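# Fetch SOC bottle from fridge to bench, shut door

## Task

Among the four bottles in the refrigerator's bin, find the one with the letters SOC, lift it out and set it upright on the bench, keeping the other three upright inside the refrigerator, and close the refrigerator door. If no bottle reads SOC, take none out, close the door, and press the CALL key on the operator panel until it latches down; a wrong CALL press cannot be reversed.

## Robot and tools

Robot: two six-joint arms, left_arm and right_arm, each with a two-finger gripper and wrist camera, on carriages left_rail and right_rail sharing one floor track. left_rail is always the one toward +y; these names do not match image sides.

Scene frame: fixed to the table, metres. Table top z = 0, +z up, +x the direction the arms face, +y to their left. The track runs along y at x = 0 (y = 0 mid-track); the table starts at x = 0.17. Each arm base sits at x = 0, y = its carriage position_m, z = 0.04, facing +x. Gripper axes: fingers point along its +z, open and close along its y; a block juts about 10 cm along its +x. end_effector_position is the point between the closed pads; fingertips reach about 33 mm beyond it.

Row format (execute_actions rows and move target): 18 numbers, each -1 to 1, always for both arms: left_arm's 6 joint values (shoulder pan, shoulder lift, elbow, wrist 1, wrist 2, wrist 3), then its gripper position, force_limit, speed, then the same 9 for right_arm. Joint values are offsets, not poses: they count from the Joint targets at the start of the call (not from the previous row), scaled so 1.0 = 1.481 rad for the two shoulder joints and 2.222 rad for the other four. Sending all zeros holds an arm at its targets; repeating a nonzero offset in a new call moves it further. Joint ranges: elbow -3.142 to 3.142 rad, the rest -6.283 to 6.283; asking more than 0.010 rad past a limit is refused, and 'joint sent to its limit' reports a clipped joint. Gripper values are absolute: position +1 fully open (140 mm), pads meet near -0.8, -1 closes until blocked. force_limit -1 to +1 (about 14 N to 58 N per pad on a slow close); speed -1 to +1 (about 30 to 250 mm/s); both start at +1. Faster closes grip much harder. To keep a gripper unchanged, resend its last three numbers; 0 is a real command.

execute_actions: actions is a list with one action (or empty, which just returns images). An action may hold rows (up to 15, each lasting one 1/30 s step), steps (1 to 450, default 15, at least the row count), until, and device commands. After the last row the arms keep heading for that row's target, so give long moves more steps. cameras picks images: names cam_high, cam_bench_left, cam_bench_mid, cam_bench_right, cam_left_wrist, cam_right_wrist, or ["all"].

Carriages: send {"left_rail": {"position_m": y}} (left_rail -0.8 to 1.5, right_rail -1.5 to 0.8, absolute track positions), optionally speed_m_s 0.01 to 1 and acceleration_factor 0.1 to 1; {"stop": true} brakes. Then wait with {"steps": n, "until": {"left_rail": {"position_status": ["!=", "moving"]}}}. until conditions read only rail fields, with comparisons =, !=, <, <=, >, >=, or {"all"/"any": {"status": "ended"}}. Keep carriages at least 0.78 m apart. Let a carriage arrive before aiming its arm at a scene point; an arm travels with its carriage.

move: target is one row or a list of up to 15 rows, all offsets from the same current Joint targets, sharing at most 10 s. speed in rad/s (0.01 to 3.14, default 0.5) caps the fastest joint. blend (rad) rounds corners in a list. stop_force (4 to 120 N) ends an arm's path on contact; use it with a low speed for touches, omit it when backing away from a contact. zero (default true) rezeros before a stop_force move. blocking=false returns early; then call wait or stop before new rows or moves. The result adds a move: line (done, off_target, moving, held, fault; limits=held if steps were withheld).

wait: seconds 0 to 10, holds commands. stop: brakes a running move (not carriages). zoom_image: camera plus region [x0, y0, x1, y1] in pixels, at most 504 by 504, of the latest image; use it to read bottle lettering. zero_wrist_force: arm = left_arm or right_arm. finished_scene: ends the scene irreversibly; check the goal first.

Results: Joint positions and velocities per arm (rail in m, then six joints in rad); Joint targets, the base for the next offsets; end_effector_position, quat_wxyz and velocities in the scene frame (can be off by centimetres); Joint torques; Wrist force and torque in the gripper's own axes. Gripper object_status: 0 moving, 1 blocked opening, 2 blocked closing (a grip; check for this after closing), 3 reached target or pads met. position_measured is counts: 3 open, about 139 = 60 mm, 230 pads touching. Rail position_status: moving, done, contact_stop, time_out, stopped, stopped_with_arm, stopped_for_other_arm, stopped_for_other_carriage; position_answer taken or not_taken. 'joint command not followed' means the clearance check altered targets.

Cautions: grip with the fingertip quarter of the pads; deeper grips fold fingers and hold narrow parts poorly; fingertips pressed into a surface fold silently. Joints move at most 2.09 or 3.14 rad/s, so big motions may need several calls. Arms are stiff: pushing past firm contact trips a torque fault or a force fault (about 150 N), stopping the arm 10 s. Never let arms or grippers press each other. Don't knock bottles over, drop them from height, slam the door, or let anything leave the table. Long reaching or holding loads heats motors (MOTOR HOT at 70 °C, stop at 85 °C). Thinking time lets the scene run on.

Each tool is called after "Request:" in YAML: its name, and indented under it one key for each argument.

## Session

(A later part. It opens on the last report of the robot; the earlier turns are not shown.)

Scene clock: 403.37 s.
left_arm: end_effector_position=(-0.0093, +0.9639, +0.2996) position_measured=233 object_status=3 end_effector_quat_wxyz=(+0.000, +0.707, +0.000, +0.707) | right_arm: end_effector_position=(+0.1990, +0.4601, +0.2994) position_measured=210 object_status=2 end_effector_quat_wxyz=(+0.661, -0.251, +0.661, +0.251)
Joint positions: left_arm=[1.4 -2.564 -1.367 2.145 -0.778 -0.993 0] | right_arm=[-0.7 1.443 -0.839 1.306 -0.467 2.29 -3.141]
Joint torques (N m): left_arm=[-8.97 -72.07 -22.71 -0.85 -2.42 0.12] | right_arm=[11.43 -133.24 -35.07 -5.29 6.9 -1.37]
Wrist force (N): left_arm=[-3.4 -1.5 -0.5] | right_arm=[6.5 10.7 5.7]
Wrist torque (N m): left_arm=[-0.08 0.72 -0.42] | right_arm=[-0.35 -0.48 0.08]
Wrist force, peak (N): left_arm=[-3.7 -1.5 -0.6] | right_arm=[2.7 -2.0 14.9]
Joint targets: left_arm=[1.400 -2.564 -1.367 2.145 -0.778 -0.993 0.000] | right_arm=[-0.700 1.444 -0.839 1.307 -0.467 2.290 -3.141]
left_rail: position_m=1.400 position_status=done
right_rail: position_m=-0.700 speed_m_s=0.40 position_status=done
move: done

Request:
move:
  target:
    - [0, 0, 0, 0, 0, 0, -1, -1, 0, 0.02166, -0.01464, 0.01752, -0.00776, 0.00266, 0, -0.98, 0, -1]
    - [0, 0, 0, 0, 0, 0, -1, -1, 0, 0.04737, -0.03456, 0.04116, -0.01813, 0.00565, 0, -0.98, 0, -1]
    - [0, 0, 0, 0, 0, 0, -1, -1, 0, 0.07268, -0.05689, 0.06735, -0.02944, 0.00838, 0, -0.98, 0, -1]
  speed: 0.06
  blend: [0.005, 0.005, 0]

Scene clock: 410.07 s.
left_arm: end_effector_position=(-0.0093, +0.9639, +0.2996) position_measured=233 object_status=3 end_effector_quat_wxyz=(+0.000, +0.707, +0.000, +0.707) | right_arm: end_effector_position=(+0.0767, +0.4127, +0.2994) position_measured=210 object_status=2 end_effector_quat_wxyz=(+0.649, -0.280, +0.649, +0.280)
Joint positions: left_arm=[1.4 -2.564 -1.367 2.145 -0.778 -0.993 0] | right_arm=[-0.7 1.551 -0.923 1.456 -0.532 2.308 -3.141]
Joint torques (N m): left_arm=[-8.41 -72.3 -23.37 -0.35 -2.48 0.38] | right_arm=[28.19 -121.78 -42.66 -7.63 -1.77 -0.97]
Wrist force (N): left_arm=[-3.3 -1.3 -0.4] | right_arm=[4.5 -13.6 -4.0]
Wrist torque (N m): left_arm=[-0.03 0.69 -0.42] | right_arm=[0.07 -0.35 0.15]
Wrist force, peak (N): left_arm=[-3.7 -1.4 -0.7] | right_arm=[7.2 15.0 9.8]
Joint targets: left_arm=[1.400 -2.564 -1.367 2.145 -0.778 -0.993 0.000] | right_arm=[-0.700 1.552 -0.924 1.456 -0.532 2.308 -3.141]
left_rail: position_m=1.400 position_status=done
right_rail: position_m=-0.700 speed_m_s=0.40 position_status=done
move: done

Request:
move:
  target:
    - [0, 0, 0, 0, 0, 0, -1, -1, 0, 0.02481, -0.0246, 0.02847, -0.01207, 0.0024, 0, -0.98, 0, -1]
    - [0, 0, 0, 0, 0, 0, -1, -1, 0, 0.04902, -0.0513, 0.05891, -0.02472, 0.0044, 0, -0.98, 0, -1]
    - [0, 0, 0, 0, 0, 0, -1, -1, 0, 0.07245, -0.08006, 0.0911, -0.03774, 0.00588, 0, -0.98, 0, -1]
  speed: 0.1
  blend: [0.005, 0.005, 0]
  cameras: ["cam_right_wrist", "cam_left_wrist"]

Scene clock: 415.30 s.
left_arm: end_effector_position=(-0.0093, +0.9639, +0.2996) position_measured=233 object_status=3 end_effector_quat_wxyz=(+0.000, +0.707, +0.000, +0.707) | right_arm: end_effector_position=(-0.0319, +0.3257, +0.2995) position_measured=210 object_status=2 end_effector_quat_wxyz=(+0.635, -0.310, +0.636, +0.310)
Joint positions: left_arm=[1.4 -2.564 -1.367 2.145 -0.778 -0.993 0] | right_arm=[-0.7 1.659 -1.042 1.658 -0.616 2.321 -3.141]
Joint torques (N m): left_arm=[-5.95 -72.65 -22.76 -0.7 -2.22 0.11] | right_arm=[46.12 -110.02 -47.82 -10.25 -8.87 -0.62]
Wrist force (N): left_arm=[-3.4 -1.4 -0.6] | right_arm=[8.4 -34.1 -3.1]
Wrist torque (N m): left_arm=[-0.04 0.72 -0.42] | right_arm=[0.08 -0.43 0.11]
Wrist force, peak (N): left_arm=[-3.8 -1.7 -0.2] | right_arm=[8.4 -34.1 -3.1]
Joint targets: left_arm=[1.400 -2.564 -1.367 2.145 -0.778 -0.993 0.000] | right_arm=[-0.700 1.659 -1.042 1.659 -0.616 2.321 -3.141]
left_rail: position_m=1.400 position_status=done
right_rail: position_m=-0.700 speed_m_s=0.40 position_status=done
move: done
Images, in order (width x height): cam_left_wrist 896x504, cam_right_wrist 896x504.

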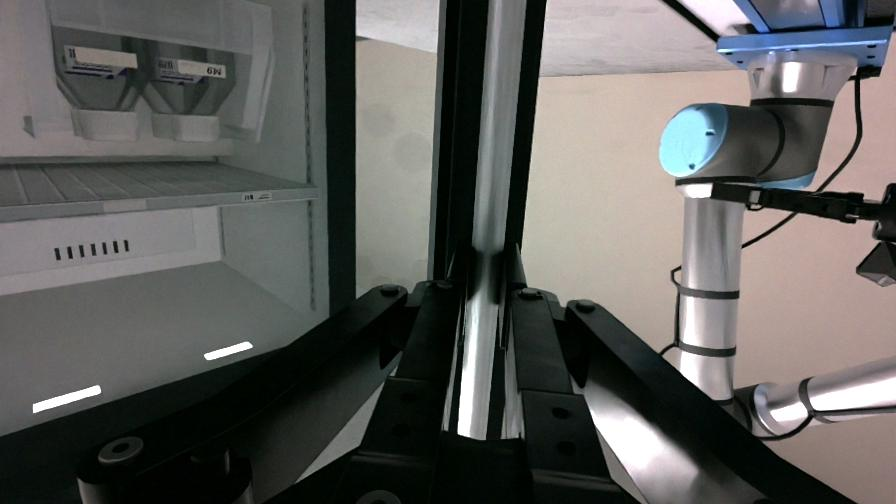

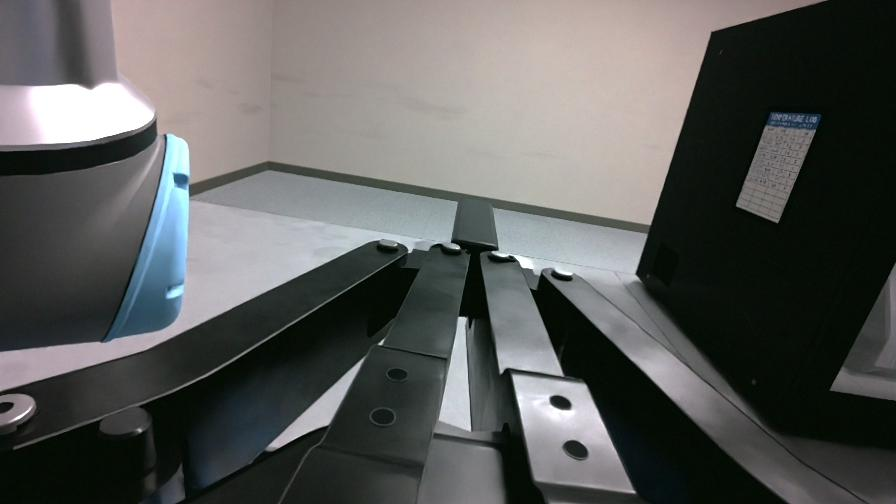

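Request:
move:
  target:
    - [0, 0, 0, 0, 0, 0, -1, -1, 0, 0.02092, -0.03093, 0.03387, -0.01325, -0.0002, 0, -0.98, 0, -1]
    - [0, 0, 0, 0, 0, 0, -1, -1, 0, 0.04568, -0.06959, 0.07499, -0.02861, -0.00019, 0, -0.98, 0, -1]
    - [0, 0, 0, 0, 0, 0, -1, -1, 0, 0.06842, -0.11127, 0.11766, -0.0435, -0.00153, 0, -0.98, 0, -1]
    - [0, 0, 0, 0, 0, 0, -1, -1, 0, 0.0884, -0.15626, 0.16159, -0.05744, -0.00471, 0, -0.98, 0, -1]
  speed: 0.12
  blend: [0.005, 0.005, 0.005, 0]
  cameras: ["cam_left_wrist"]

Scene clock: 426.90 s.
left_arm: end_effector_position=(-0.0093, +0.9639, +0.2996) position_measured=233 object_status=3 end_effector_quat_wxyz=(+0.000, +0.707, +0.000, +0.707) | right_arm: end_effector_position=(-0.1307, +0.1433, +0.2996) position_measured=210 object_status=2 end_effector_quat_wxyz=(+0.612, -0.354, +0.612, +0.354)
Joint positions: left_arm=[1.4 -2.564 -1.367 2.145 -0.778 -0.993 0] | right_arm=[-0.7 1.79 -1.273 2.017 -0.744 2.311 -3.141]
Joint torques (N m): left_arm=[-8.13 -71.34 -25.37 -1.05 -2.38 -0.09] | right_arm=[67.31 -94.18 -52.94 -13.21 -22.69 0.22]
Wrist force (N): left_arm=[-3.3 -1.3 -0.4] | right_arm=[17.5 -57.3 14.5]
Wrist torque (N m): left_arm=[-0.02 0.70 -0.41] | right_arm=[0.38 -0.30 0.24]
Wrist force, peak (N): left_arm=[-3.8 -1.6 -0.2] | right_arm=[17.5 -57.3 14.5]
Joint targets: left_arm=[1.400 -2.564 -1.367 2.145 -0.778 -0.993 0.000] | right_arm=[-0.700 1.790 -1.274 2.018 -0.744 2.311 -3.141]
left_rail: position_m=1.400 position_status=done
right_rail: position_m=-0.700 speed_m_s=0.40 position_status=done
move: done
Images, in order (width x height): cam_left_wrist 896x504.

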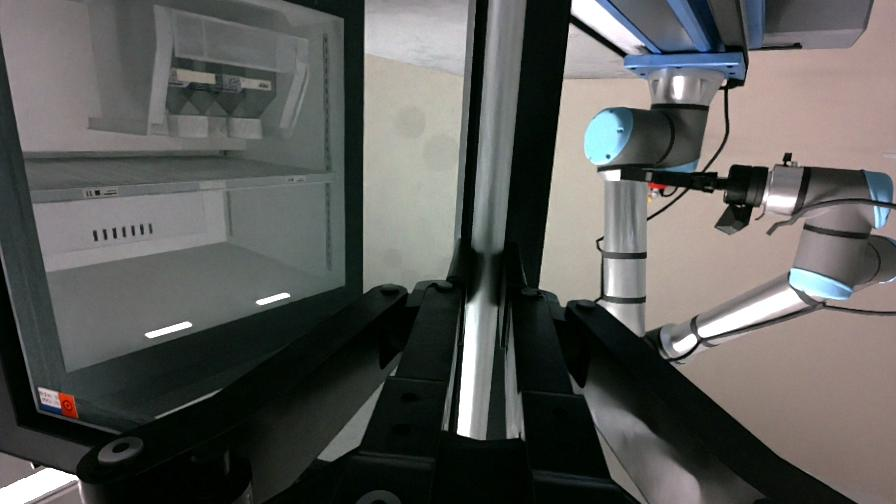

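Request:
move:
  target:
    - [0, 0, 0, 0, 0, 0, -1, -1, 0, 0.01368, -0.0504, 0.04633, -0.01274, -0.00738, 0, -0.98, 0, -1]
    - [0, 0, 0, 0, 0, 0, -1, -1, 0, 0.02381, -0.10464, 0.09234, -0.0226, -0.01712, 0, -0.98, 0, -1]
  speed: 0.12
  blend: [0.005, 0]
  cameras: ["cam_left_wrist"]

Scene clock: 434.10 s.
left_arm: end_effector_position=(-0.0093, +0.9639, +0.2996) position_measured=233 object_status=3 end_effector_quat_wxyz=(+0.000, +0.707, +0.000, +0.707) | right_arm: end_effector_position=(-0.1436, +0.0351, +0.2997) position_measured=210 object_status=2 end_effector_quat_wxyz=(+0.598, -0.376, +0.599, +0.377)
Joint positions: left_arm=[1.4 -2.564 -1.367 2.145 -0.778 -0.993 0] | right_arm=[-0.7 1.825 -1.428 2.222 -0.794 2.273 -3.141]
Joint torques (N m): left_arm=[-8.22 -71.53 -23.1 -0.71 -2.28 0.21] | right_arm=[29.03 -70.83 -35.24 -8.82 -7.7 0.78]
Wrist force (N): left_arm=[-3.4 -1.6 -0.3] | right_arm=[11.0 -13.1 4.9]
Wrist torque (N m): left_arm=[-0.09 0.70 -0.42] | right_arm=[-0.15 -0.29 0.12]
Wrist force, peak (N): left_arm=[-4.0 -1.5 -0.1] | right_arm=[16.8 -59.4 14.6]
Joint targets: left_arm=[1.400 -2.564 -1.367 2.145 -0.778 -0.993 0.000] | right_arm=[-0.700 1.825 -1.429 2.223 -0.794 2.273 -3.141]
left_rail: position_m=1.400 position_status=done
right_rail: position_m=-0.700 speed_m_s=0.40 position_status=done
move: done
Images, in order (width x height): cam_left_wrist 896x504.

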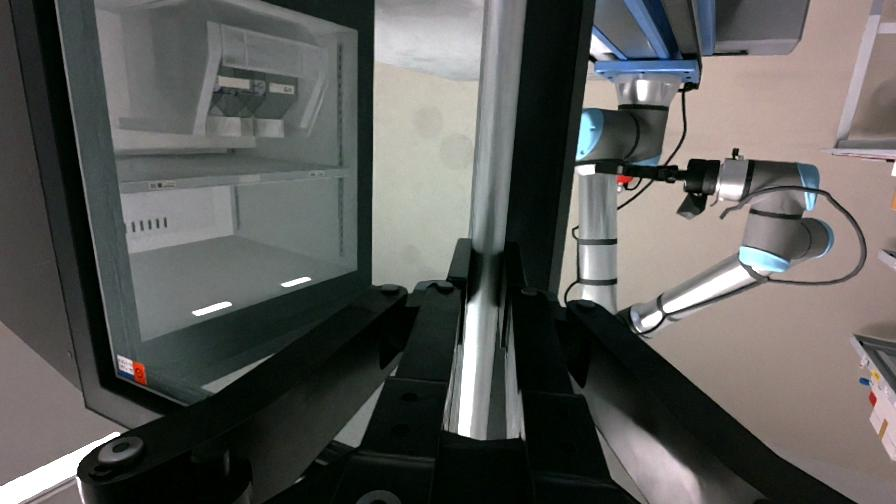

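Request:
execute_actions:
  actions:
    - {"rows": [[0, 0, 0, 0, 0, 0, 1, 0, 0, 0, 0, 0, 0, 0, 0, -0.98, 0, -1]], "left_rail": {"position_m": 0.95, "speed_m_s": 0.5, "acceleration_factor": 0.5}, "steps": 150, "until": {"left_rail": {"position_status": ["!=", "moving"]}}}

Request:
move:
  target: [0.29704, 0.13494, -0.08644, -0.00351, 0.19789, 0, 1, 0, 0, 0, 0, 0, 0, 0, 0, -0.98, 0, -1]
  speed: 0.4
  cameras: ["cam_right_wrist", "cam_left_wrist", "cam_bench_mid"]

Scene clock: 443.90 s.
left_arm: end_effector_position=(-0.0093, +0.5139, +0.2996) position_measured=3 object_status=3 end_effector_quat_wxyz=(+0.000, +0.707, +0.000, +0.707) | right_arm: end_effector_position=(-0.1437, +0.0349, +0.2997) position_measured=210 object_status=2 end_effector_quat_wxyz=(+0.598, -0.376, +0.599, +0.377)
Joint positions: left_arm=[0.95 -2.564 -1.367 2.145 -0.778 -0.993 0] | right_arm=[-0.7 1.825 -1.429 2.223 -0.794 2.273 -3.141]
Joint torques (N m): left_arm=[3.2 -64.94 -27.36 -0.42 -2.52 -0.14] | right_arm=[29.85 -71.38 -35.02 -8.63 -7.78 0.76]
Wrist force (N): left_arm=[-3.4 -1.2 -0.4] | right_arm=[10.0 -14.4 5.5]
Wrist torque (N m): left_arm=[-0.01 0.77 -0.42] | right_arm=[-0.18 -0.27 0.12]
Wrist force, peak (N): left_arm=[-3.4 -3.0 -0.5] | right_arm=[10.4 -14.6 5.8]
Joint targets: left_arm=[0.950 -2.564 -1.367 2.145 -0.778 -0.993 0.000] | right_arm=[-0.700 1.825 -1.429 2.223 -0.794 2.273 -3.141]
left_rail: position_m=0.950 speed_m_s=0.50 position_status=done
right_rail: position_m=-0.700 speed_m_s=0.40 position_status=done

Scene clock: 445.73 s.
left_arm: end_effector_position=(+0.1499, +0.3101, +0.2598) position_measured=3 object_status=3 end_effector_quat_wxyz=(+0.000, +0.707, +0.000, +0.707) | right_arm: end_effector_position=(-0.1437, +0.0349, +0.2997) position_measured=210 object_status=2 end_effector_quat_wxyz=(+0.598, -0.376, +0.599, +0.377)
Joint positions: left_arm=[0.95 -2.124 -1.167 1.953 -0.786 -0.553 0] | right_arm=[-0.7 1.825 -1.429 2.223 -0.794 2.273 -3.141]
Joint torques (N m): left_arm=[8.62 -55.15 -37.45 -2.03 2.46 0.13] | right_arm=[29.37 -72.17 -35.87 -8.64 -8.16 0.62]
Wrist force (N): left_arm=[-3.9 -1.2 0.1] | right_arm=[10.3 -14.0 5.9]
Wrist torque (N m): left_arm=[0.01 0.89 -0.41] | right_arm=[-0.09 -0.31 0.12]
Wrist force, peak (N): left_arm=[-3.3 -3.3 -1.2] | right_arm=[10.5 -14.4 5.8]
Joint targets: left_arm=[0.950 -2.124 -1.167 1.953 -0.786 -0.553 0.000] | right_arm=[-0.700 1.825 -1.429 2.223 -0.794 2.273 -3.141]
left_rail: position_m=0.950 speed_m_s=0.50 position_status=done
right_rail: position_m=-0.700 speed_m_s=0.40 position_status=done
move: done
Images, in order (width x height): cam_bench_mid 896x504, cam_left_wrist 896x504, cam_right_wrist 896x504.

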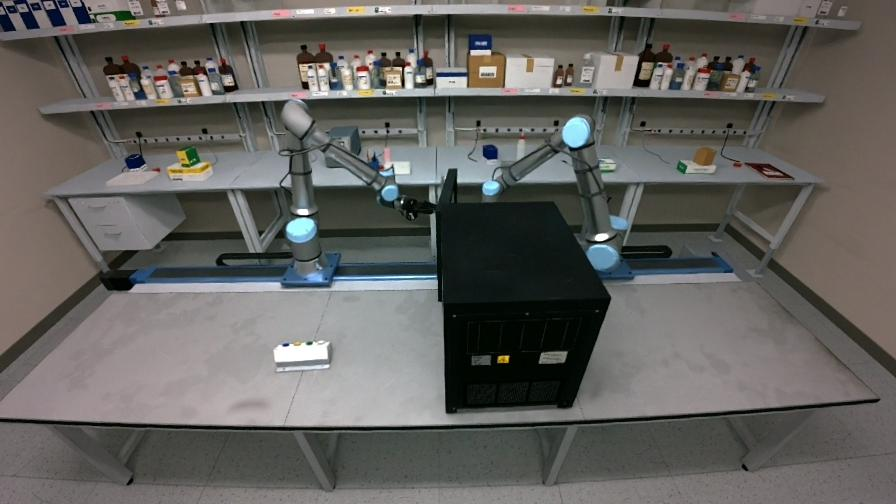

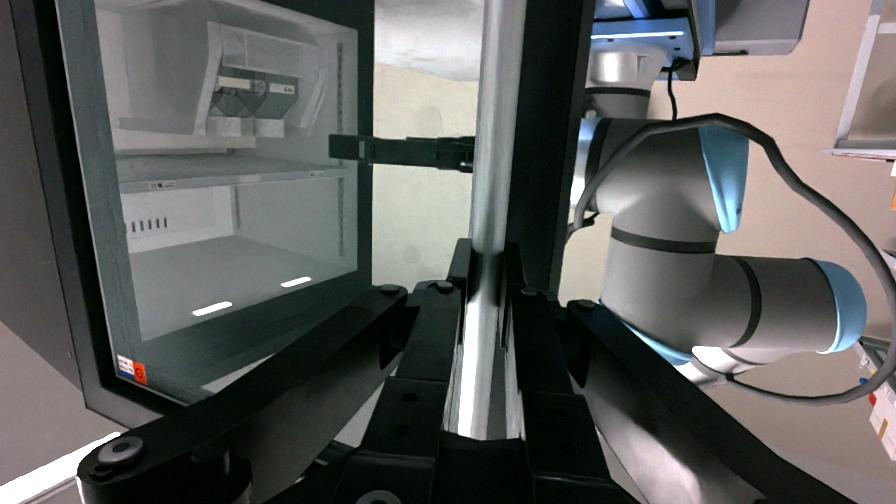

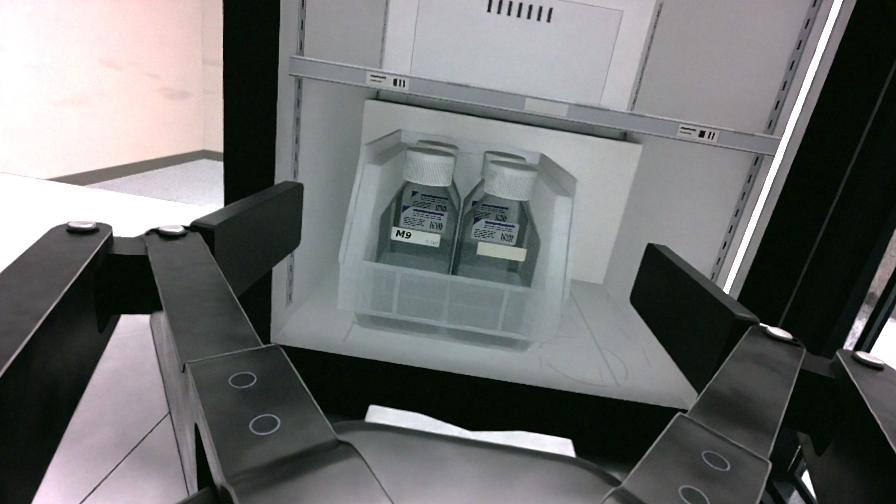

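Request:
zoom_image:
  camera: "cam_right_wrist"
  region: [330, 90, 610, 350]

Scaled by 1.800 from the camera's 896x504 image, which has a finer 1280x720 frame.

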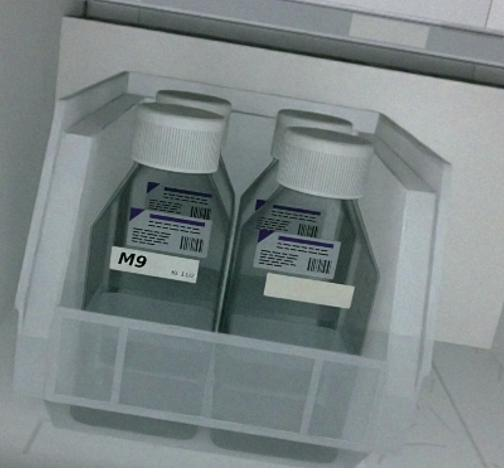

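Request:
move:
  target: [0, 0, 0, 0, 0, 0.7, 1, 0, 0, 0, 0, 0, 0, 0, 0, -0.98, 0, -1]
  speed: 1.0

Request:
move:
  target: [0.07866, 0.07724, 0.00051, -0.05199, 0.05243, 0.7138, 1, 0, 0, 0, 0, 0, 0, 0, 0, -0.98, 0, -1]
  speed: 0.8
  cameras: ["cam_right_wrist"]

Scene clock: 457.90 s.
left_arm: end_effector_position=(+0.1501, +0.3099, +0.2598) position_measured=3 object_status=3 end_effector_quat_wxyz=(+0.496, -0.504, +0.496, -0.504) | right_arm: end_effector_position=(-0.1437, +0.0349, +0.2997) position_measured=210 object_status=2 end_effector_quat_wxyz=(+0.598, -0.376, +0.599, +0.377)
Joint positions: left_arm=[0.95 -2.124 -1.167 1.953 -0.786 -0.553 1.555] | right_arm=[-0.7 1.825 -1.429 2.223 -0.794 2.273 -3.141]
Joint torques (N m): left_arm=[10.09 -52.6 -34.58 -1.58 2.5 2.02] | right_arm=[30.74 -72.93 -36.38 -8.55 -7.74 0.68]
Wrist force (N): left_arm=[-2.2 -1.6 0.1] | right_arm=[10.0 -14.4 5.8]
Wrist torque (N m): left_arm=[-0.44 0.55 0.08] | right_arm=[-0.19 -0.23 0.12]
Wrist force, peak (N): left_arm=[-3.8 -1.1 0.0] | right_arm=[10.3 -14.7 5.7]
Joint targets: left_arm=[0.950 -2.124 -1.167 1.953 -0.786 -0.553 1.555] | right_arm=[-0.700 1.825 -1.429 2.223 -0.794 2.273 -3.141]
left_rail: position_m=0.950 speed_m_s=0.50 position_status=done
right_rail: position_m=-0.700 speed_m_s=0.40 position_status=done
move: done

Scene clock: 460.77 s.
left_arm: end_effector_position=(+0.2201, +0.2800, +0.1847) position_measured=3 object_status=3 end_effector_quat_wxyz=(+0.707, +0.000, +0.707, +0.000) | right_arm: end_effector_position=(-0.1437, +0.0349, +0.2997) position_measured=210 object_status=2 end_effector_quat_wxyz=(+0.598, -0.376, +0.599, +0.377)
Joint positions: left_arm=[0.95 -2.007 -1.052 1.954 -0.901 -0.436 3.141] | right_arm=[-0.7 1.825 -1.429 2.223 -0.794 2.273 -3.141]
Joint torques (N m): left_arm=[11.09 -61.27 -18.52 -1.76 2.7 2.78] | right_arm=[30.27 -71.99 -36.15 -8.44 -7.88 0.73]
Wrist force (N): left_arm=[-3.2 -0.3 1.3] | right_arm=[10.1 -14.2 5.5]
Wrist torque (N m): left_arm=[0.29 1.06 0.18] | right_arm=[-0.13 -0.29 0.12]
Wrist force, peak (N): left_arm=[-3.5 -0.3 1.4] | right_arm=[10.3 -14.6 5.8]
Joint targets: left_arm=[0.950 -2.007 -1.052 1.954 -0.901 -0.436 3.141] | right_arm=[-0.700 1.825 -1.429 2.223 -0.794 2.273 -3.141]
left_rail: position_m=0.950 speed_m_s=0.50 position_status=done
right_rail: position_m=-0.700 speed_m_s=0.40 position_status=done
move: done
Images, in order (width x height): cam_right_wrist 896x504.

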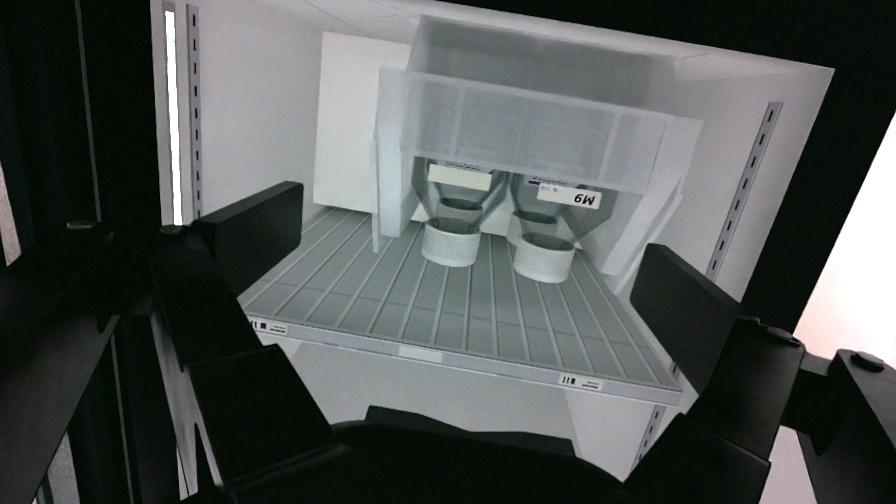

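Request:
zoom_image:
  camera: "cam_right_wrist"
  region: [380, 60, 700, 290]

Scaled by 1.575 from the camera's 896x504 image, which has a finer 1280x720 frame.

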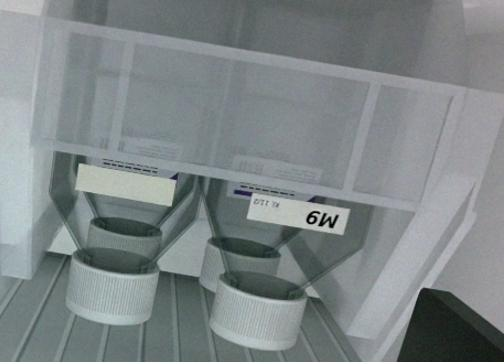

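Request:
zoom_image:
  camera: "cam_right_wrist"
  region: [400, 110, 620, 230]

Scaled by 2.291 from the camera's 896x504 image, which has a finer 1280x720 frame.

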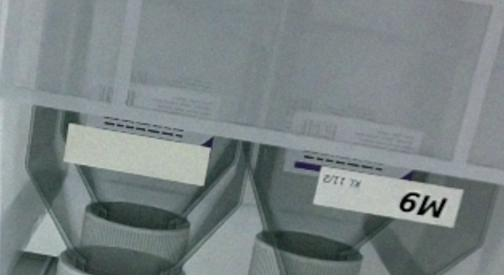

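Request:
move:
  target: [0, 0, 0, 0, 0, -0.7, 1, 0, 0, 0, 0, 0, 0, 0, 0, -0.98, 0, -1]
  speed: 1.2

Request:
move:
  target: [0.0207, -0.11933, 0.055, 0.02454, 0.01379, -0.7138, 1, 0, 0, 0, 0, 0, 0, 0, 0, -0.98, 0, -1]
  speed: 0.8
  cameras: ["cam_right_wrist"]

Scene clock: 513.50 s.
left_arm: end_effector_position=(+0.2201, +0.2800, +0.1847) position_measured=3 object_status=3 end_effector_quat_wxyz=(+0.504, -0.496, +0.504, -0.496) | right_arm: end_effector_position=(-0.1437, +0.0349, +0.2997) position_measured=210 object_status=2 end_effector_quat_wxyz=(+0.598, -0.376, +0.599, +0.377)
Joint positions: left_arm=[0.95 -2.007 -1.052 1.954 -0.901 -0.436 1.587] | right_arm=[-0.7 1.825 -1.429 2.223 -0.794 2.273 -3.141]
Joint torques (N m): left_arm=[10.58 -61.72 -18.71 -1.97 2.75 -3.08] | right_arm=[29.65 -72.1 -35.85 -8.56 -7.71 0.67]
Wrist force (N): left_arm=[-1.7 -1.6 0.1] | right_arm=[10.5 -14.3 5.9]
Wrist torque (N m): left_arm=[-0.45 0.45 0.31] | right_arm=[-0.17 -0.36 0.12]
Wrist force, peak (N): left_arm=[-3.6 -0.7 1.2] | right_arm=[10.1 -14.8 5.9]
Joint targets: left_arm=[0.950 -2.007 -1.052 1.954 -0.901 -0.436 1.586] | right_arm=[-0.700 1.825 -1.429 2.223 -0.794 2.273 -3.141]
left_rail: position_m=0.950 speed_m_s=0.50 position_status=done
right_rail: position_m=-0.700 speed_m_s=0.40 position_status=done
move: done

Scene clock: 516.37 s.
left_arm: end_effector_position=(+0.2701, +0.3449, +0.2498) position_measured=3 object_status=3 end_effector_quat_wxyz=(+0.000, +0.707, +0.000, +0.707) | right_arm: end_effector_position=(-0.1437, +0.0349, +0.2997) position_measured=210 object_status=2 end_effector_quat_wxyz=(+0.598, -0.376, +0.599, +0.377)
Joint positions: left_arm=[0.95 -1.977 -1.229 2.076 -0.847 -0.406 0] | right_arm=[-0.7 1.825 -1.429 2.223 -0.794 2.273 -3.141]
Joint torques (N m): left_arm=[11.82 -81.73 -20.9 4.48 3.09 -3.14] | right_arm=[29.02 -70.8 -36.45 -8.53 -7.69 0.62]
Wrist force (N): left_arm=[-3.0 -1.0 -0.3] | right_arm=[10.2 -14.5 5.7]
Wrist torque (N m): left_arm=[0.04 0.68 -0.19] | right_arm=[-0.20 -0.32 0.12]
Wrist force, peak (N): left_arm=[-3.3 -1.4 -0.2] | right_arm=[10.4 -14.5 5.8]
Joint targets: left_arm=[0.950 -1.977 -1.229 2.076 -0.847 -0.406 0.000] | right_arm=[-0.700 1.825 -1.429 2.223 -0.794 2.273 -3.141]
left_rail: position_m=0.950 speed_m_s=0.50 position_status=done
right_rail: position_m=-0.700 speed_m_s=0.40 position_status=done
move: done
Images, in order (width x height): cam_right_wrist 896x504.

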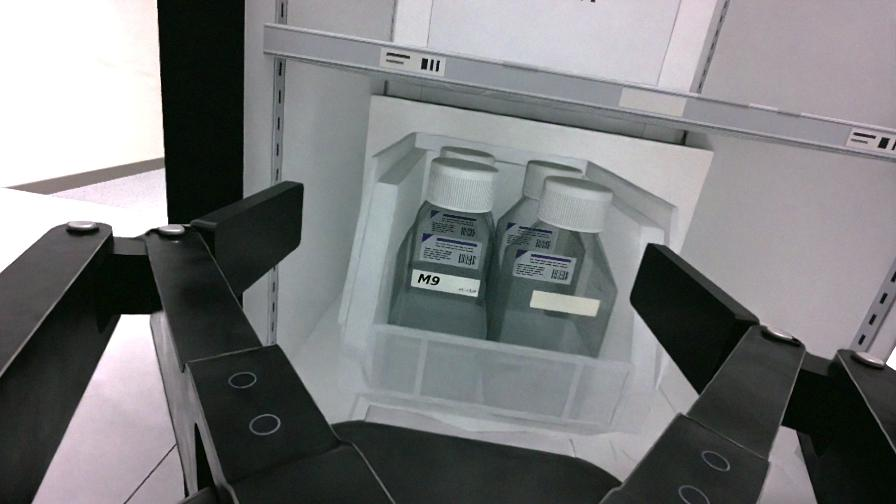

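Request:
zoom_image:
  camera: "cam_right_wrist"
  region: [380, 130, 640, 360]

Request:
zoom_image:
  camera: "cam_right_wrist"
  region: [500, 270, 620, 330]

Scaled by 1.938 from the camera's 896x504 image, which has a finer 1280x720 frame.

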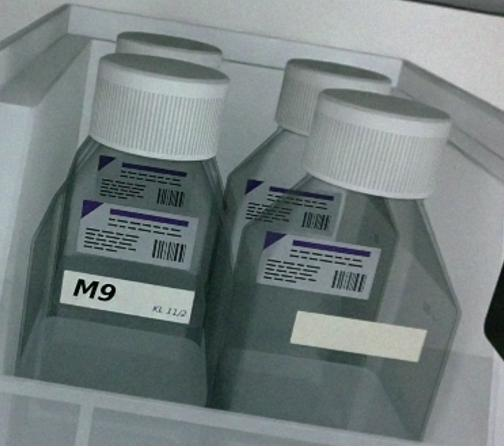

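Scaled by 4.200 from the camera's 896x504 image, which has a finer 1280x720 frame.

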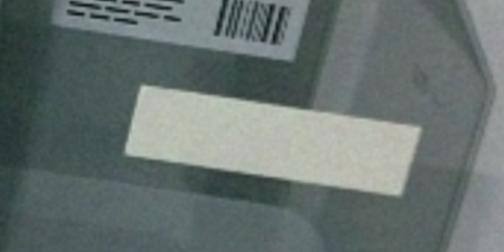

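Request:
move:
  target: [0.07699, -0.00347, -0.03621, 0.03852, 0.05131, 0, 1, 0, 0, 0, 0, 0, 0, 0, 0, -0.98, 0, -1]
  speed: 0.3
  stop_force: 15
  cameras: ["cam_right_wrist"]

Request:
zoom_image:
  camera: "cam_right_wrist"
  region: [380, 110, 620, 330]

Scene clock: 530.20 s.
left_arm: end_effector_position=(+0.3301, +0.3099, +0.2847) position_measured=3 object_status=3 end_effector_quat_wxyz=(+0.000, +0.707, +0.000, +0.707) | right_arm: end_effector_position=(-0.1437, +0.0349, +0.2997) position_measured=210 object_status=2 end_effector_quat_wxyz=(+0.598, -0.376, +0.599, +0.377)
Joint positions: left_arm=[0.95 -1.863 -1.234 1.996 -0.761 -0.292 0] | right_arm=[-0.7 1.825 -1.429 2.223 -0.794 2.273 -3.141]
Joint torques (N m): left_arm=[12.47 -87.87 -37.94 4.5 2.6 -3.53] | right_arm=[28.76 -71.22 -36.54 -8.35 -7.7 0.48]
Wrist force (N): left_arm=[-3.3 -1.0 -0.1] | right_arm=[10.2 -14.2 5.5]
Wrist torque (N m): left_arm=[0.05 0.75 -0.19] | right_arm=[-0.14 -0.29 0.12]
Wrist force, peak (N): left_arm=[-4.2 -2.1 -1.0] | right_arm=[10.5 -14.6 6.0]
Joint targets: left_arm=[0.950 -1.863 -1.234 1.996 -0.761 -0.292 0.000] | right_arm=[-0.700 1.825 -1.429 2.223 -0.794 2.273 -3.141]
left_rail: position_m=0.950 speed_m_s=0.50 position_status=done
right_rail: position_m=-0.700 speed_m_s=0.40 position_status=done
move: done
Images, in order (width x height): cam_right_wrist 896x504.

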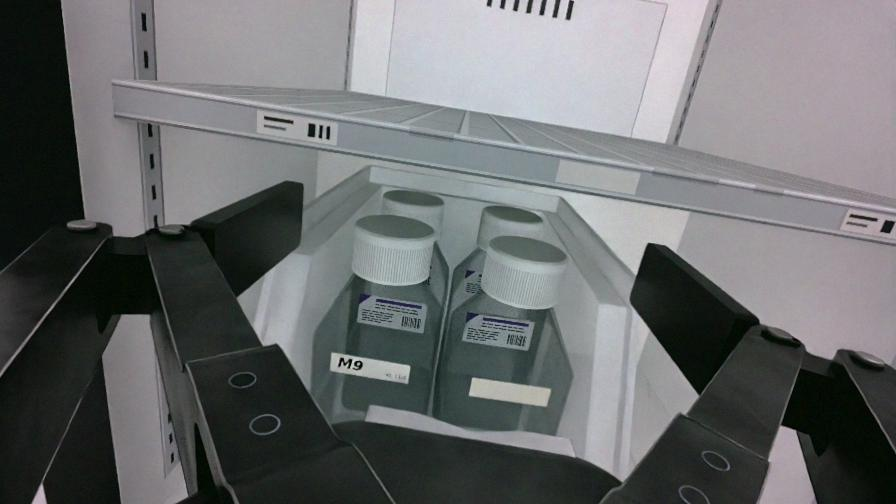

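Scaled by 2.100 from the camera's 896x504 image, which has a finer 1280x720 frame.

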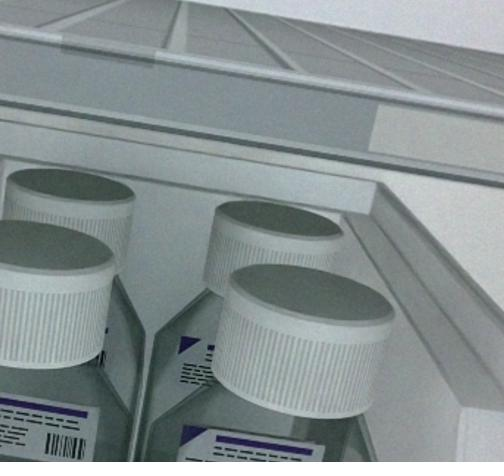

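Request:
zoom_image:
  camera: "cam_right_wrist"
  region: [310, 250, 580, 430]

Scaled by 1.867 from the camera's 896x504 image, which has a finer 1280x720 frame.

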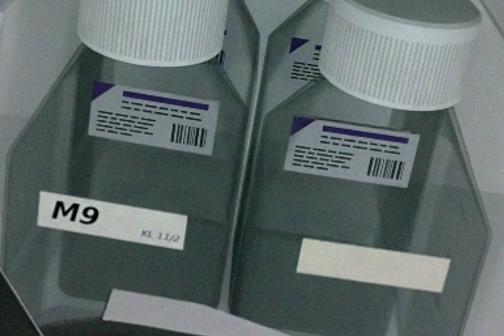

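Request:
move:
  target: [-0.00939, -0.19423, 0.0871, -0.35338, -0.07557, 0.3713, 0.164, 0, 0, 0, 0, 0, 0, 0, 0, -0.98, 0, -1]
  speed: 0.3
  cameras: ["cam_right_wrist"]

Scene clock: 584.73 s.
left_arm: end_effector_position=(+0.3142, +0.3530, +0.2860) position_measured=109 object_status=3 end_effector_quat_wxyz=(+0.000, +0.819, +0.000, +0.574) | right_arm: end_effector_position=(-0.1437, +0.0349, +0.2997) position_measured=210 object_status=2 end_effector_quat_wxyz=(+0.598, -0.376, +0.599, +0.377)
Joint positions: left_arm=[0.95 -1.877 -1.522 2.189 -1.546 -0.46 0.825] | right_arm=[-0.7 1.825 -1.429 2.223 -0.794 2.273 -3.141]
Joint torques (N m): left_arm=[-9.9 -64.33 -30.39 -5.88 -0.97 1.89] | right_arm=[29.05 -69.83 -36.19 -8.42 -7.73 0.43]
Wrist force (N): left_arm=[-2.3 -1.3 -0.6] | right_arm=[9.9 -14.5 5.7]
Wrist torque (N m): left_arm=[-0.16 0.43 -0.41] | right_arm=[-0.20 -0.24 0.12]
Wrist force, peak (N): left_arm=[-3.5 -1.7 0.2] | right_arm=[10.4 -14.7 5.8]
Joint targets: left_arm=[0.950 -1.877 -1.522 2.189 -1.546 -0.460 0.825] | right_arm=[-0.700 1.825 -1.429 2.223 -0.794 2.273 -3.141]
left_rail: position_m=0.950 speed_m_s=0.50 position_status=done
right_rail: position_m=-0.700 speed_m_s=0.40 position_status=done
move: done
Images, in order (width x height): cam_right_wrist 896x504.

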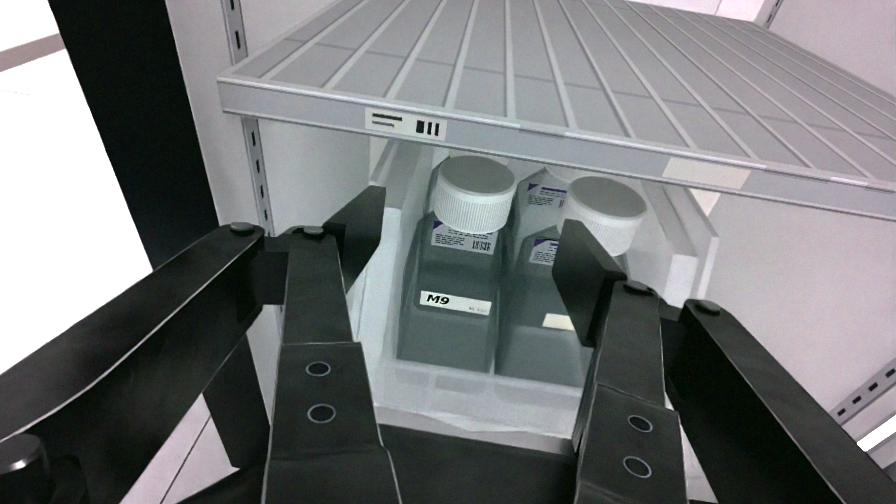

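Request:
move:
  target: [0.05395, 0.02007, 0.01703, -0.09315, 0.02103, 0.0691, 0.164, 0, 0, 0, 0, 0, 0, 0, 0, -0.98, 0, -1]
  speed: 0.15
  stop_force: 10
  cameras: ["cam_right_wrist"]

Scene clock: 593.20 s.
left_arm: end_effector_position=(+0.3612, +0.3515, +0.2690) position_measured=109 object_status=3 end_effector_quat_wxyz=(+0.000, +0.819, +0.000, +0.574) | right_arm: end_effector_position=(-0.1437, +0.0349, +0.2997) position_measured=210 object_status=2 end_effector_quat_wxyz=(+0.598, -0.376, +0.599, +0.377)
Joint positions: left_arm=[0.95 -1.797 -1.492 2.227 -1.753 -0.413 0.979] | right_arm=[-0.7 1.825 -1.429 2.223 -0.794 2.273 -3.141]
Joint torques (N m): left_arm=[12.67 -28.59 -29.18 -6.67 5.49 2.06] | right_arm=[27.01 -69.99 -37.39 -8.39 -7.75 0.29]
Wrist force (N): left_arm=[-2.7 -1.5 -0.7] | right_arm=[9.8 -14.2 5.7]
Wrist torque (N m): left_arm=[-0.20 0.53 -0.40] | right_arm=[-0.14 -0.20 0.12]
Wrist force, peak (N): left_arm=[-3.0 -1.4 -0.8] | right_arm=[10.2 -14.7 5.9]
Joint targets: left_arm=[0.950 -1.797 -1.492 2.227 -1.753 -0.413 0.979] | right_arm=[-0.700 1.825 -1.429 2.223 -0.794 2.273 -3.141]
left_rail: position_m=0.950 speed_m_s=0.50 position_status=done
right_rail: position_m=-0.700 speed_m_s=0.40 position_status=done
move: done
Images, in order (width x height): cam_right_wrist 896x504.

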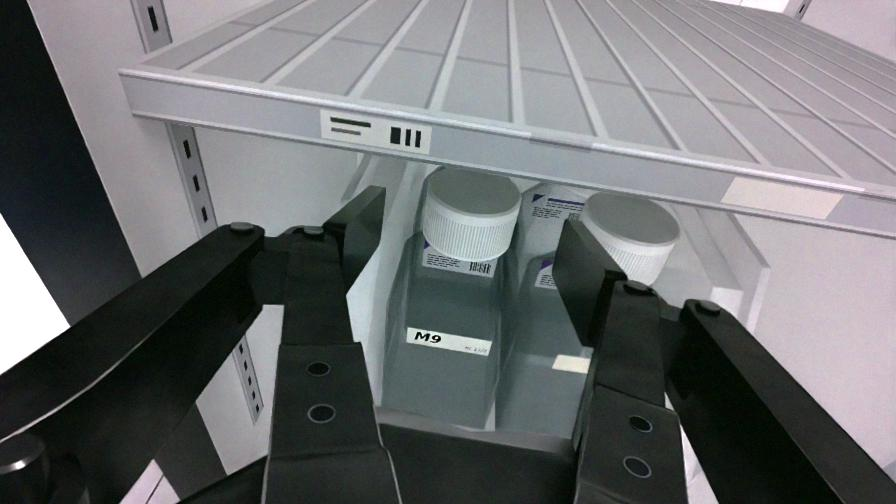

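Request:
move:
  target: [0.05398, 0.03039, 0.01581, -0.1132, 0.01621, 0.08363, 0.036, 0, 0, 0, 0, 0, 0, 0, 0, -0.98, 0, -1]
  speed: 0.12
  stop_force: 8
  cameras: ["cam_right_wrist"]

Scene clock: 600.97 s.
left_arm: end_effector_position=(+0.4082, +0.3521, +0.2518) position_measured=125 object_status=3 end_effector_quat_wxyz=(+0.000, +0.819, +0.000, +0.574) | right_arm: end_effector_position=(-0.1437, +0.0349, +0.2997) position_measured=210 object_status=2 end_effector_quat_wxyz=(+0.598, -0.376, +0.599, +0.377)
Joint positions: left_arm=[0.95 -1.717 -1.447 2.262 -2.005 -0.377 1.164] | right_arm=[-0.7 1.825 -1.429 2.223 -0.794 2.273 -3.141]
Joint torques (N m): left_arm=[19.09 -31.39 -21.49 -6.08 5.16 2.02] | right_arm=[27.1 -69.98 -37.07 -8.38 -7.59 0.21]
Wrist force (N): left_arm=[-2.8 6.3 -7.1] | right_arm=[10.2 -14.4 5.8]
Wrist torque (N m): left_arm=[0.08 0.37 -0.49] | right_arm=[-0.15 -0.26 0.12]
Wrist force, peak (N): left_arm=[-2.9 6.3 -7.4] | right_arm=[10.2 -14.8 6.1]
Joint targets: left_arm=[0.950 -1.717 -1.447 2.262 -2.005 -0.377 1.164] | right_arm=[-0.700 1.825 -1.429 2.223 -0.794 2.273 -3.141]
left_rail: position_m=0.950 speed_m_s=0.50 position_status=done
right_rail: position_m=-0.700 speed_m_s=0.40 position_status=done
move: done
Images, in order (width x height): cam_right_wrist 896x504.

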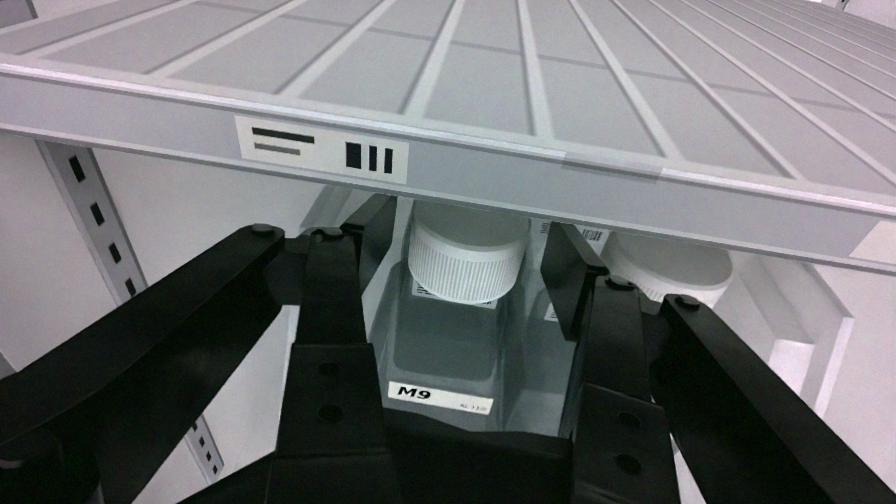

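Request:
move:
  target: [-0.00756, -0.00425, -0.00221, 0.01585, -0.00227, -0.01171, 0.036, 0, 0, 0, 0, 0, 0, 0, 0, -0.98, 0, -1]
  speed: 0.1

Request:
execute_actions:
  actions:
    - {"rows": [[0, 0, 0, 0, 0, 0, -1, -1, -1, 0, 0, 0, 0, 0, 0, -0.98, 0, -1]], "steps": 45}
  cameras: ["cam_right_wrist"]

Scene clock: 605.83 s.
left_arm: end_effector_position=(+0.4016, +0.3514, +0.2536) position_measured=125 object_status=3 end_effector_quat_wxyz=(+0.000, +0.819, +0.000, +0.573) | right_arm: end_effector_position=(-0.1437, +0.0349, +0.2997) position_measured=210 object_status=2 end_effector_quat_wxyz=(+0.598, -0.376, +0.599, +0.377)
Joint positions: left_arm=[0.95 -1.728 -1.453 2.257 -1.97 -0.382 1.139] | right_arm=[-0.7 1.825 -1.429 2.223 -0.794 2.273 -3.141]
Joint torques (N m): left_arm=[-4.54 -72.11 -41.16 0.39 0.14 -3.25] | right_arm=[26.84 -68.94 -37.28 -8.21 -7.15 -0.03]
Wrist force (N): left_arm=[-2.4 -1.3 -0.7] | right_arm=[10.3 -15.2 5.8]
Wrist torque (N m): left_arm=[-0.16 0.44 -0.18] | right_arm=[-0.18 -0.24 0.13]
Wrist force, peak (N): left_arm=[-3.0 6.5 -7.5] | right_arm=[10.7 -15.4 5.6]
Joint targets: left_arm=[0.950 -1.728 -1.453 2.257 -1.970 -0.382 1.138] | right_arm=[-0.700 1.825 -1.429 2.223 -0.794 2.273 -3.141]
left_rail: position_m=0.950 speed_m_s=0.50 position_status=done
right_rail: position_m=-0.700 speed_m_s=0.40 position_status=done
move: done

Scene clock: 607.53 s.
left_arm: end_effector_position=(+0.4015, +0.3514, +0.2537) position_measured=159 object_status=2 end_effector_quat_wxyz=(+0.000, +0.819, +0.000, +0.573) | right_arm: end_effector_position=(-0.1437, +0.0349, +0.2997) position_measured=210 object_status=2 end_effector_quat_wxyz=(+0.598, -0.376, +0.599, +0.377)
Joint positions: left_arm=[0.95 -1.728 -1.453 2.257 -1.97 -0.382 1.138] | right_arm=[-0.7 1.825 -1.429 2.223 -0.794 2.273 -3.141]
Joint torques (N m): left_arm=[-7.11 -68.86 -40.7 -2.09 2.49 -2.72] | right_arm=[28.18 -68.99 -37.39 -8.22 -6.05 -0.08]
Wrist force (N): left_arm=[-3.4 -1.9 -0.5] | right_arm=[10.3 -15.1 5.8]
Wrist torque (N m): left_arm=[-0.21 0.41 -0.21] | right_arm=[-0.15 -0.30 0.12]
Wrist force, peak (N): left_arm=[-4.0 -1.9 -0.3] | right_arm=[10.8 -15.3 5.9]
Joint targets: left_arm=[0.950 -1.728 -1.453 2.257 -1.970 -0.382 1.138] | right_arm=[-0.700 1.825 -1.429 2.223 -0.794 2.273 -3.141]
left_rail: position_m=0.950 speed_m_s=0.50 position_status=done
right_rail: position_m=-0.700 speed_m_s=0.40 position_status=done
Images, in order (width x height): cam_right_wrist 896x504.

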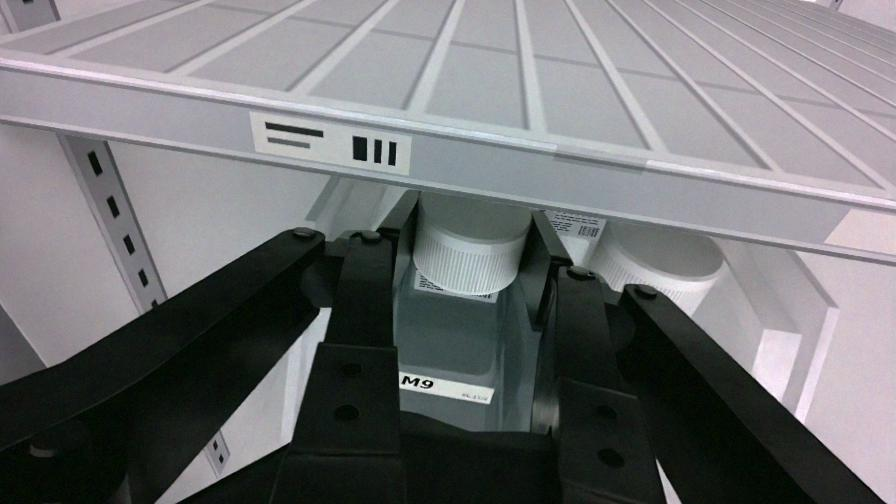

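Request:
execute_actions:
  actions:
    - {"rows": [[0, 0, 0, 0, 0, 0, 0.036, 0, -1, 0, 0, 0, 0, 0, 0, -0.98, 0, -1]], "steps": 30}

Request:
move:
  target:
    - [-0.01708, 0.04611, -0.01235, 0.15963, 0.05867, -0.17272, 0.036, 0, -1, 0, 0, 0, 0, 0, 0, -0.98, 0, -1]
    - [-0.02155, 0.08402, -0.03645, 0.30933, 0.07837, -0.32014, 0.036, 0, -1, 0, 0, 0, 0, 0, 0, -0.98, 0, -1]
    - [-0.02304, 0.14694, -0.07387, 0.50072, 0.08588, -0.51231, 0.036, 0, -1, 0, 0, 0, 0, 0, 0, -0.98, 0, -1]
  speed: 0.25
  blend: [0.02, 0.02, 0]
  cameras: ["cam_right_wrist"]

Scene clock: 622.10 s.
left_arm: end_effector_position=(+0.4015, +0.3514, +0.2537) position_measured=125 object_status=3 end_effector_quat_wxyz=(+0.000, +0.819, +0.000, +0.573) | right_arm: end_effector_position=(-0.1437, +0.0349, +0.2997) position_measured=210 object_status=2 end_effector_quat_wxyz=(+0.598, -0.376, +0.599, +0.377)
Joint positions: left_arm=[0.95 -1.728 -1.453 2.257 -1.97 -0.382 1.138] | right_arm=[-0.7 1.825 -1.429 2.223 -0.794 2.273 -3.141]
Joint torques (N m): left_arm=[-6.92 -52.88 -38.61 -6.49 5.54 -1.97] | right_arm=[28.16 -69.47 -37.87 -8.15 -2.43 0.12]
Wrist force (N): left_arm=[-2.4 -1.1 -0.9] | right_arm=[10.5 -15.2 6.0]
Wrist torque (N m): left_arm=[-0.11 0.45 -0.18] | right_arm=[-0.20 -0.26 0.12]
Wrist force, peak (N): left_arm=[-4.0 -2.1 -0.2] | right_arm=[10.3 -15.5 6.1]
Joint targets: left_arm=[0.950 -1.728 -1.453 2.257 -1.970 -0.382 1.138] | right_arm=[-0.700 1.825 -1.429 2.223 -0.794 2.273 -3.141]
left_rail: position_m=0.950 speed_m_s=0.50 position_status=done
right_rail: position_m=-0.700 speed_m_s=0.40 position_status=done

Scene clock: 627.30 s.
left_arm: end_effector_position=(+0.4022, +0.3520, +0.2473) position_measured=125 object_status=3 end_effector_quat_wxyz=(+0.000, +0.707, +0.000, +0.707) | right_arm: end_effector_position=(-0.1437, +0.0349, +0.2997) position_measured=210 object_status=2 end_effector_quat_wxyz=(+0.598, -0.376, +0.599, +0.377)
Joint positions: left_arm=[0.95 -1.762 -1.236 2.093 -0.858 -0.191 0.001] | right_arm=[-0.7 1.825 -1.429 2.223 -0.794 2.273 -3.141]
Joint torques (N m): left_arm=[-5.37 -47.16 -34.56 3.9 2.76 -3.28] | right_arm=[28.2 -69.21 -38.03 -8.16 -2.6 0.01]
Wrist force (N): left_arm=[-3.1 -1.3 -0.2] | right_arm=[10.3 -15.3 6.3]
Wrist torque (N m): left_arm=[-0.05 0.66 -0.19] | right_arm=[-0.20 -0.29 0.12]
Wrist force, peak (N): left_arm=[-0.8 7.3 -7.7] | right_arm=[11.0 -15.0 6.2]
Joint targets: left_arm=[0.950 -1.762 -1.236 2.093 -0.857 -0.191 0.000] | right_arm=[-0.700 1.825 -1.429 2.223 -0.794 2.273 -3.141]
left_rail: position_m=0.950 speed_m_s=0.50 position_status=done
right_rail: position_m=-0.700 speed_m_s=0.40 position_status=done
move: done
Images, in order (width x height): cam_right_wrist 896x504.

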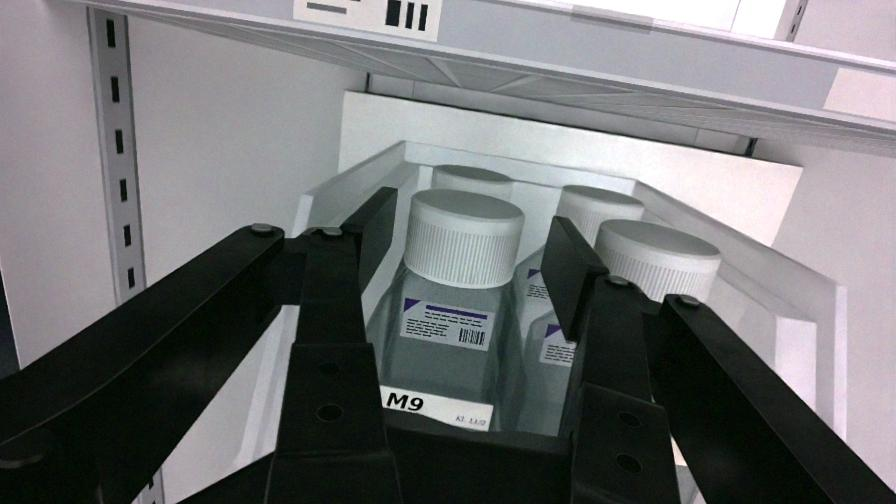

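Request:
execute_actions:
  actions:
    - {"rows": [[0, 0, 0, 0, 0, 0, -1, -1, -1, 0, 0, 0, 0, 0, 0, -0.98, 0, -1]], "steps": 45}

Request:
execute_actions:
  actions:
    - {"rows": [[0, 0, 0, 0, 0, 0, -0.98, -0.4, -1, 0, 0, 0, 0, 0, 0, -0.98, 0, -1]], "steps": 20}

Scene clock: 630.60 s.
left_arm: end_effector_position=(+0.4022, +0.3520, +0.2473) position_measured=159 object_status=2 end_effector_quat_wxyz=(+0.000, +0.707, +0.000, +0.707) | right_arm: end_effector_position=(-0.1437, +0.0349, +0.2997) position_measured=210 object_status=2 end_effector_quat_wxyz=(+0.598, -0.376, +0.599, +0.377)
Joint positions: left_arm=[0.95 -1.762 -1.236 2.093 -0.857 -0.191 0] | right_arm=[-0.7 1.825 -1.429 2.223 -0.794 2.273 -3.141]
Joint torques (N m): left_arm=[-5.71 -55.13 -32.26 2.79 -0.57 -2.24] | right_arm=[28.17 -69.94 -38.18 -7.73 -2.53 0.07]
Wrist force (N): left_arm=[-5.0 -1.6 -0.1] | right_arm=[10.4 -15.3 5.9]
Wrist torque (N m): left_arm=[0.00 0.57 -0.18] | right_arm=[-0.21 -0.29 0.12]
Wrist force, peak (N): left_arm=[-6.1 -0.5 0.3] | right_arm=[10.4 -15.4 5.8]
Joint targets: left_arm=[0.950 -1.762 -1.236 2.093 -0.857 -0.191 0.000] | right_arm=[-0.700 1.825 -1.429 2.223 -0.794 2.273 -3.141]
left_rail: position_m=0.950 speed_m_s=0.50 position_status=done
right_rail: position_m=-0.700 speed_m_s=0.40 position_status=done

Scene clock: 631.47 s.
left_arm: end_effector_position=(+0.4022, +0.3520, +0.2473) position_measured=159 object_status=2 end_effector_quat_wxyz=(+0.000, +0.707, +0.000, +0.707) | right_arm: end_effector_position=(-0.1437, +0.0349, +0.2997) position_measured=210 object_status=2 end_effector_quat_wxyz=(+0.598, -0.376, +0.599, +0.377)
Joint positions: left_arm=[0.95 -1.762 -1.236 2.093 -0.857 -0.191 0] | right_arm=[-0.7 1.825 -1.429 2.223 -0.794 2.273 -3.141]
Joint torques (N m): left_arm=[-1.25 -61.97 -29.28 1.16 -2.87 -1.79] | right_arm=[28.39 -69.89 -38.23 -8.3 -2.57 -0.18]
Wrist force (N): left_arm=[-5.4 -1.7 -0.4] | right_arm=[10.2 -15.2 5.8]
Wrist torque (N m): left_arm=[-0.04 0.61 -0.19] | right_arm=[-0.20 -0.24 0.12]
Wrist force, peak (N): left_arm=[-5.5 -1.6 -0.1] | right_arm=[10.5 -15.2 5.9]
Joint targets: left_arm=[0.950 -1.762 -1.236 2.093 -0.857 -0.191 0.000] | right_arm=[-0.700 1.825 -1.429 2.223 -0.794 2.273 -3.141]
left_rail: position_m=0.950 speed_m_s=0.50 position_status=done
right_rail: position_m=-0.700 speed_m_s=0.40 position_status=done

Request:
move:
  target: [0, -0.02796, -0.00717, 0.02581, 0, 0, -0.98, -0.4, -1, 0, 0, 0, 0, 0, 0, -0.98, 0, -1]
  speed: 0.05
  stop_force: 20
  cameras: ["cam_right_wrist"]

Scene clock: 635.70 s.
left_arm: end_effector_position=(+0.4022, +0.3520, +0.2773) position_measured=159 object_status=2 end_effector_quat_wxyz=(+0.000, +0.707, +0.000, +0.707) | right_arm: end_effector_position=(-0.1437, +0.0349, +0.2997) position_measured=210 object_status=2 end_effector_quat_wxyz=(+0.598, -0.376, +0.599, +0.377)
Joint positions: left_arm=[0.95 -1.762 -1.277 2.077 -0.8 -0.191 0] | right_arm=[-0.7 1.825 -1.429 2.223 -0.794 2.273 -3.141]
Joint torques (N m): left_arm=[7.77 -83.6 -38.24 4.34 -2.86 0.96] | right_arm=[29.23 -69.06 -38.13 -8.07 -2.99 0.23]
Wrist force (N): left_arm=[-6.8 -1.2 -0.5] | right_arm=[9.9 -15.0 5.8]
Wrist torque (N m): left_arm=[-0.01 0.58 -0.19] | right_arm=[-0.16 -0.22 0.12]
Wrist force, peak (N): left_arm=[-7.5 -0.8 -0.2] | right_arm=[10.6 -15.4 6.1]
Joint targets: left_arm=[0.950 -1.762 -1.277 2.077 -0.800 -0.191 0.000] | right_arm=[-0.700 1.825 -1.429 2.223 -0.794 2.273 -3.141]
left_rail: position_m=0.950 speed_m_s=0.50 position_status=done
right_rail: position_m=-0.700 speed_m_s=0.40 position_status=done
move: done
Images, in order (width x height): cam_right_wrist 896x504.

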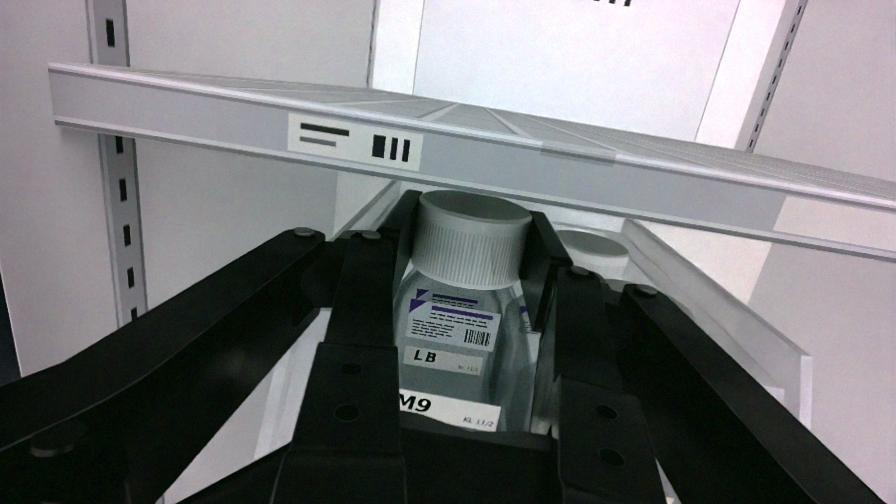

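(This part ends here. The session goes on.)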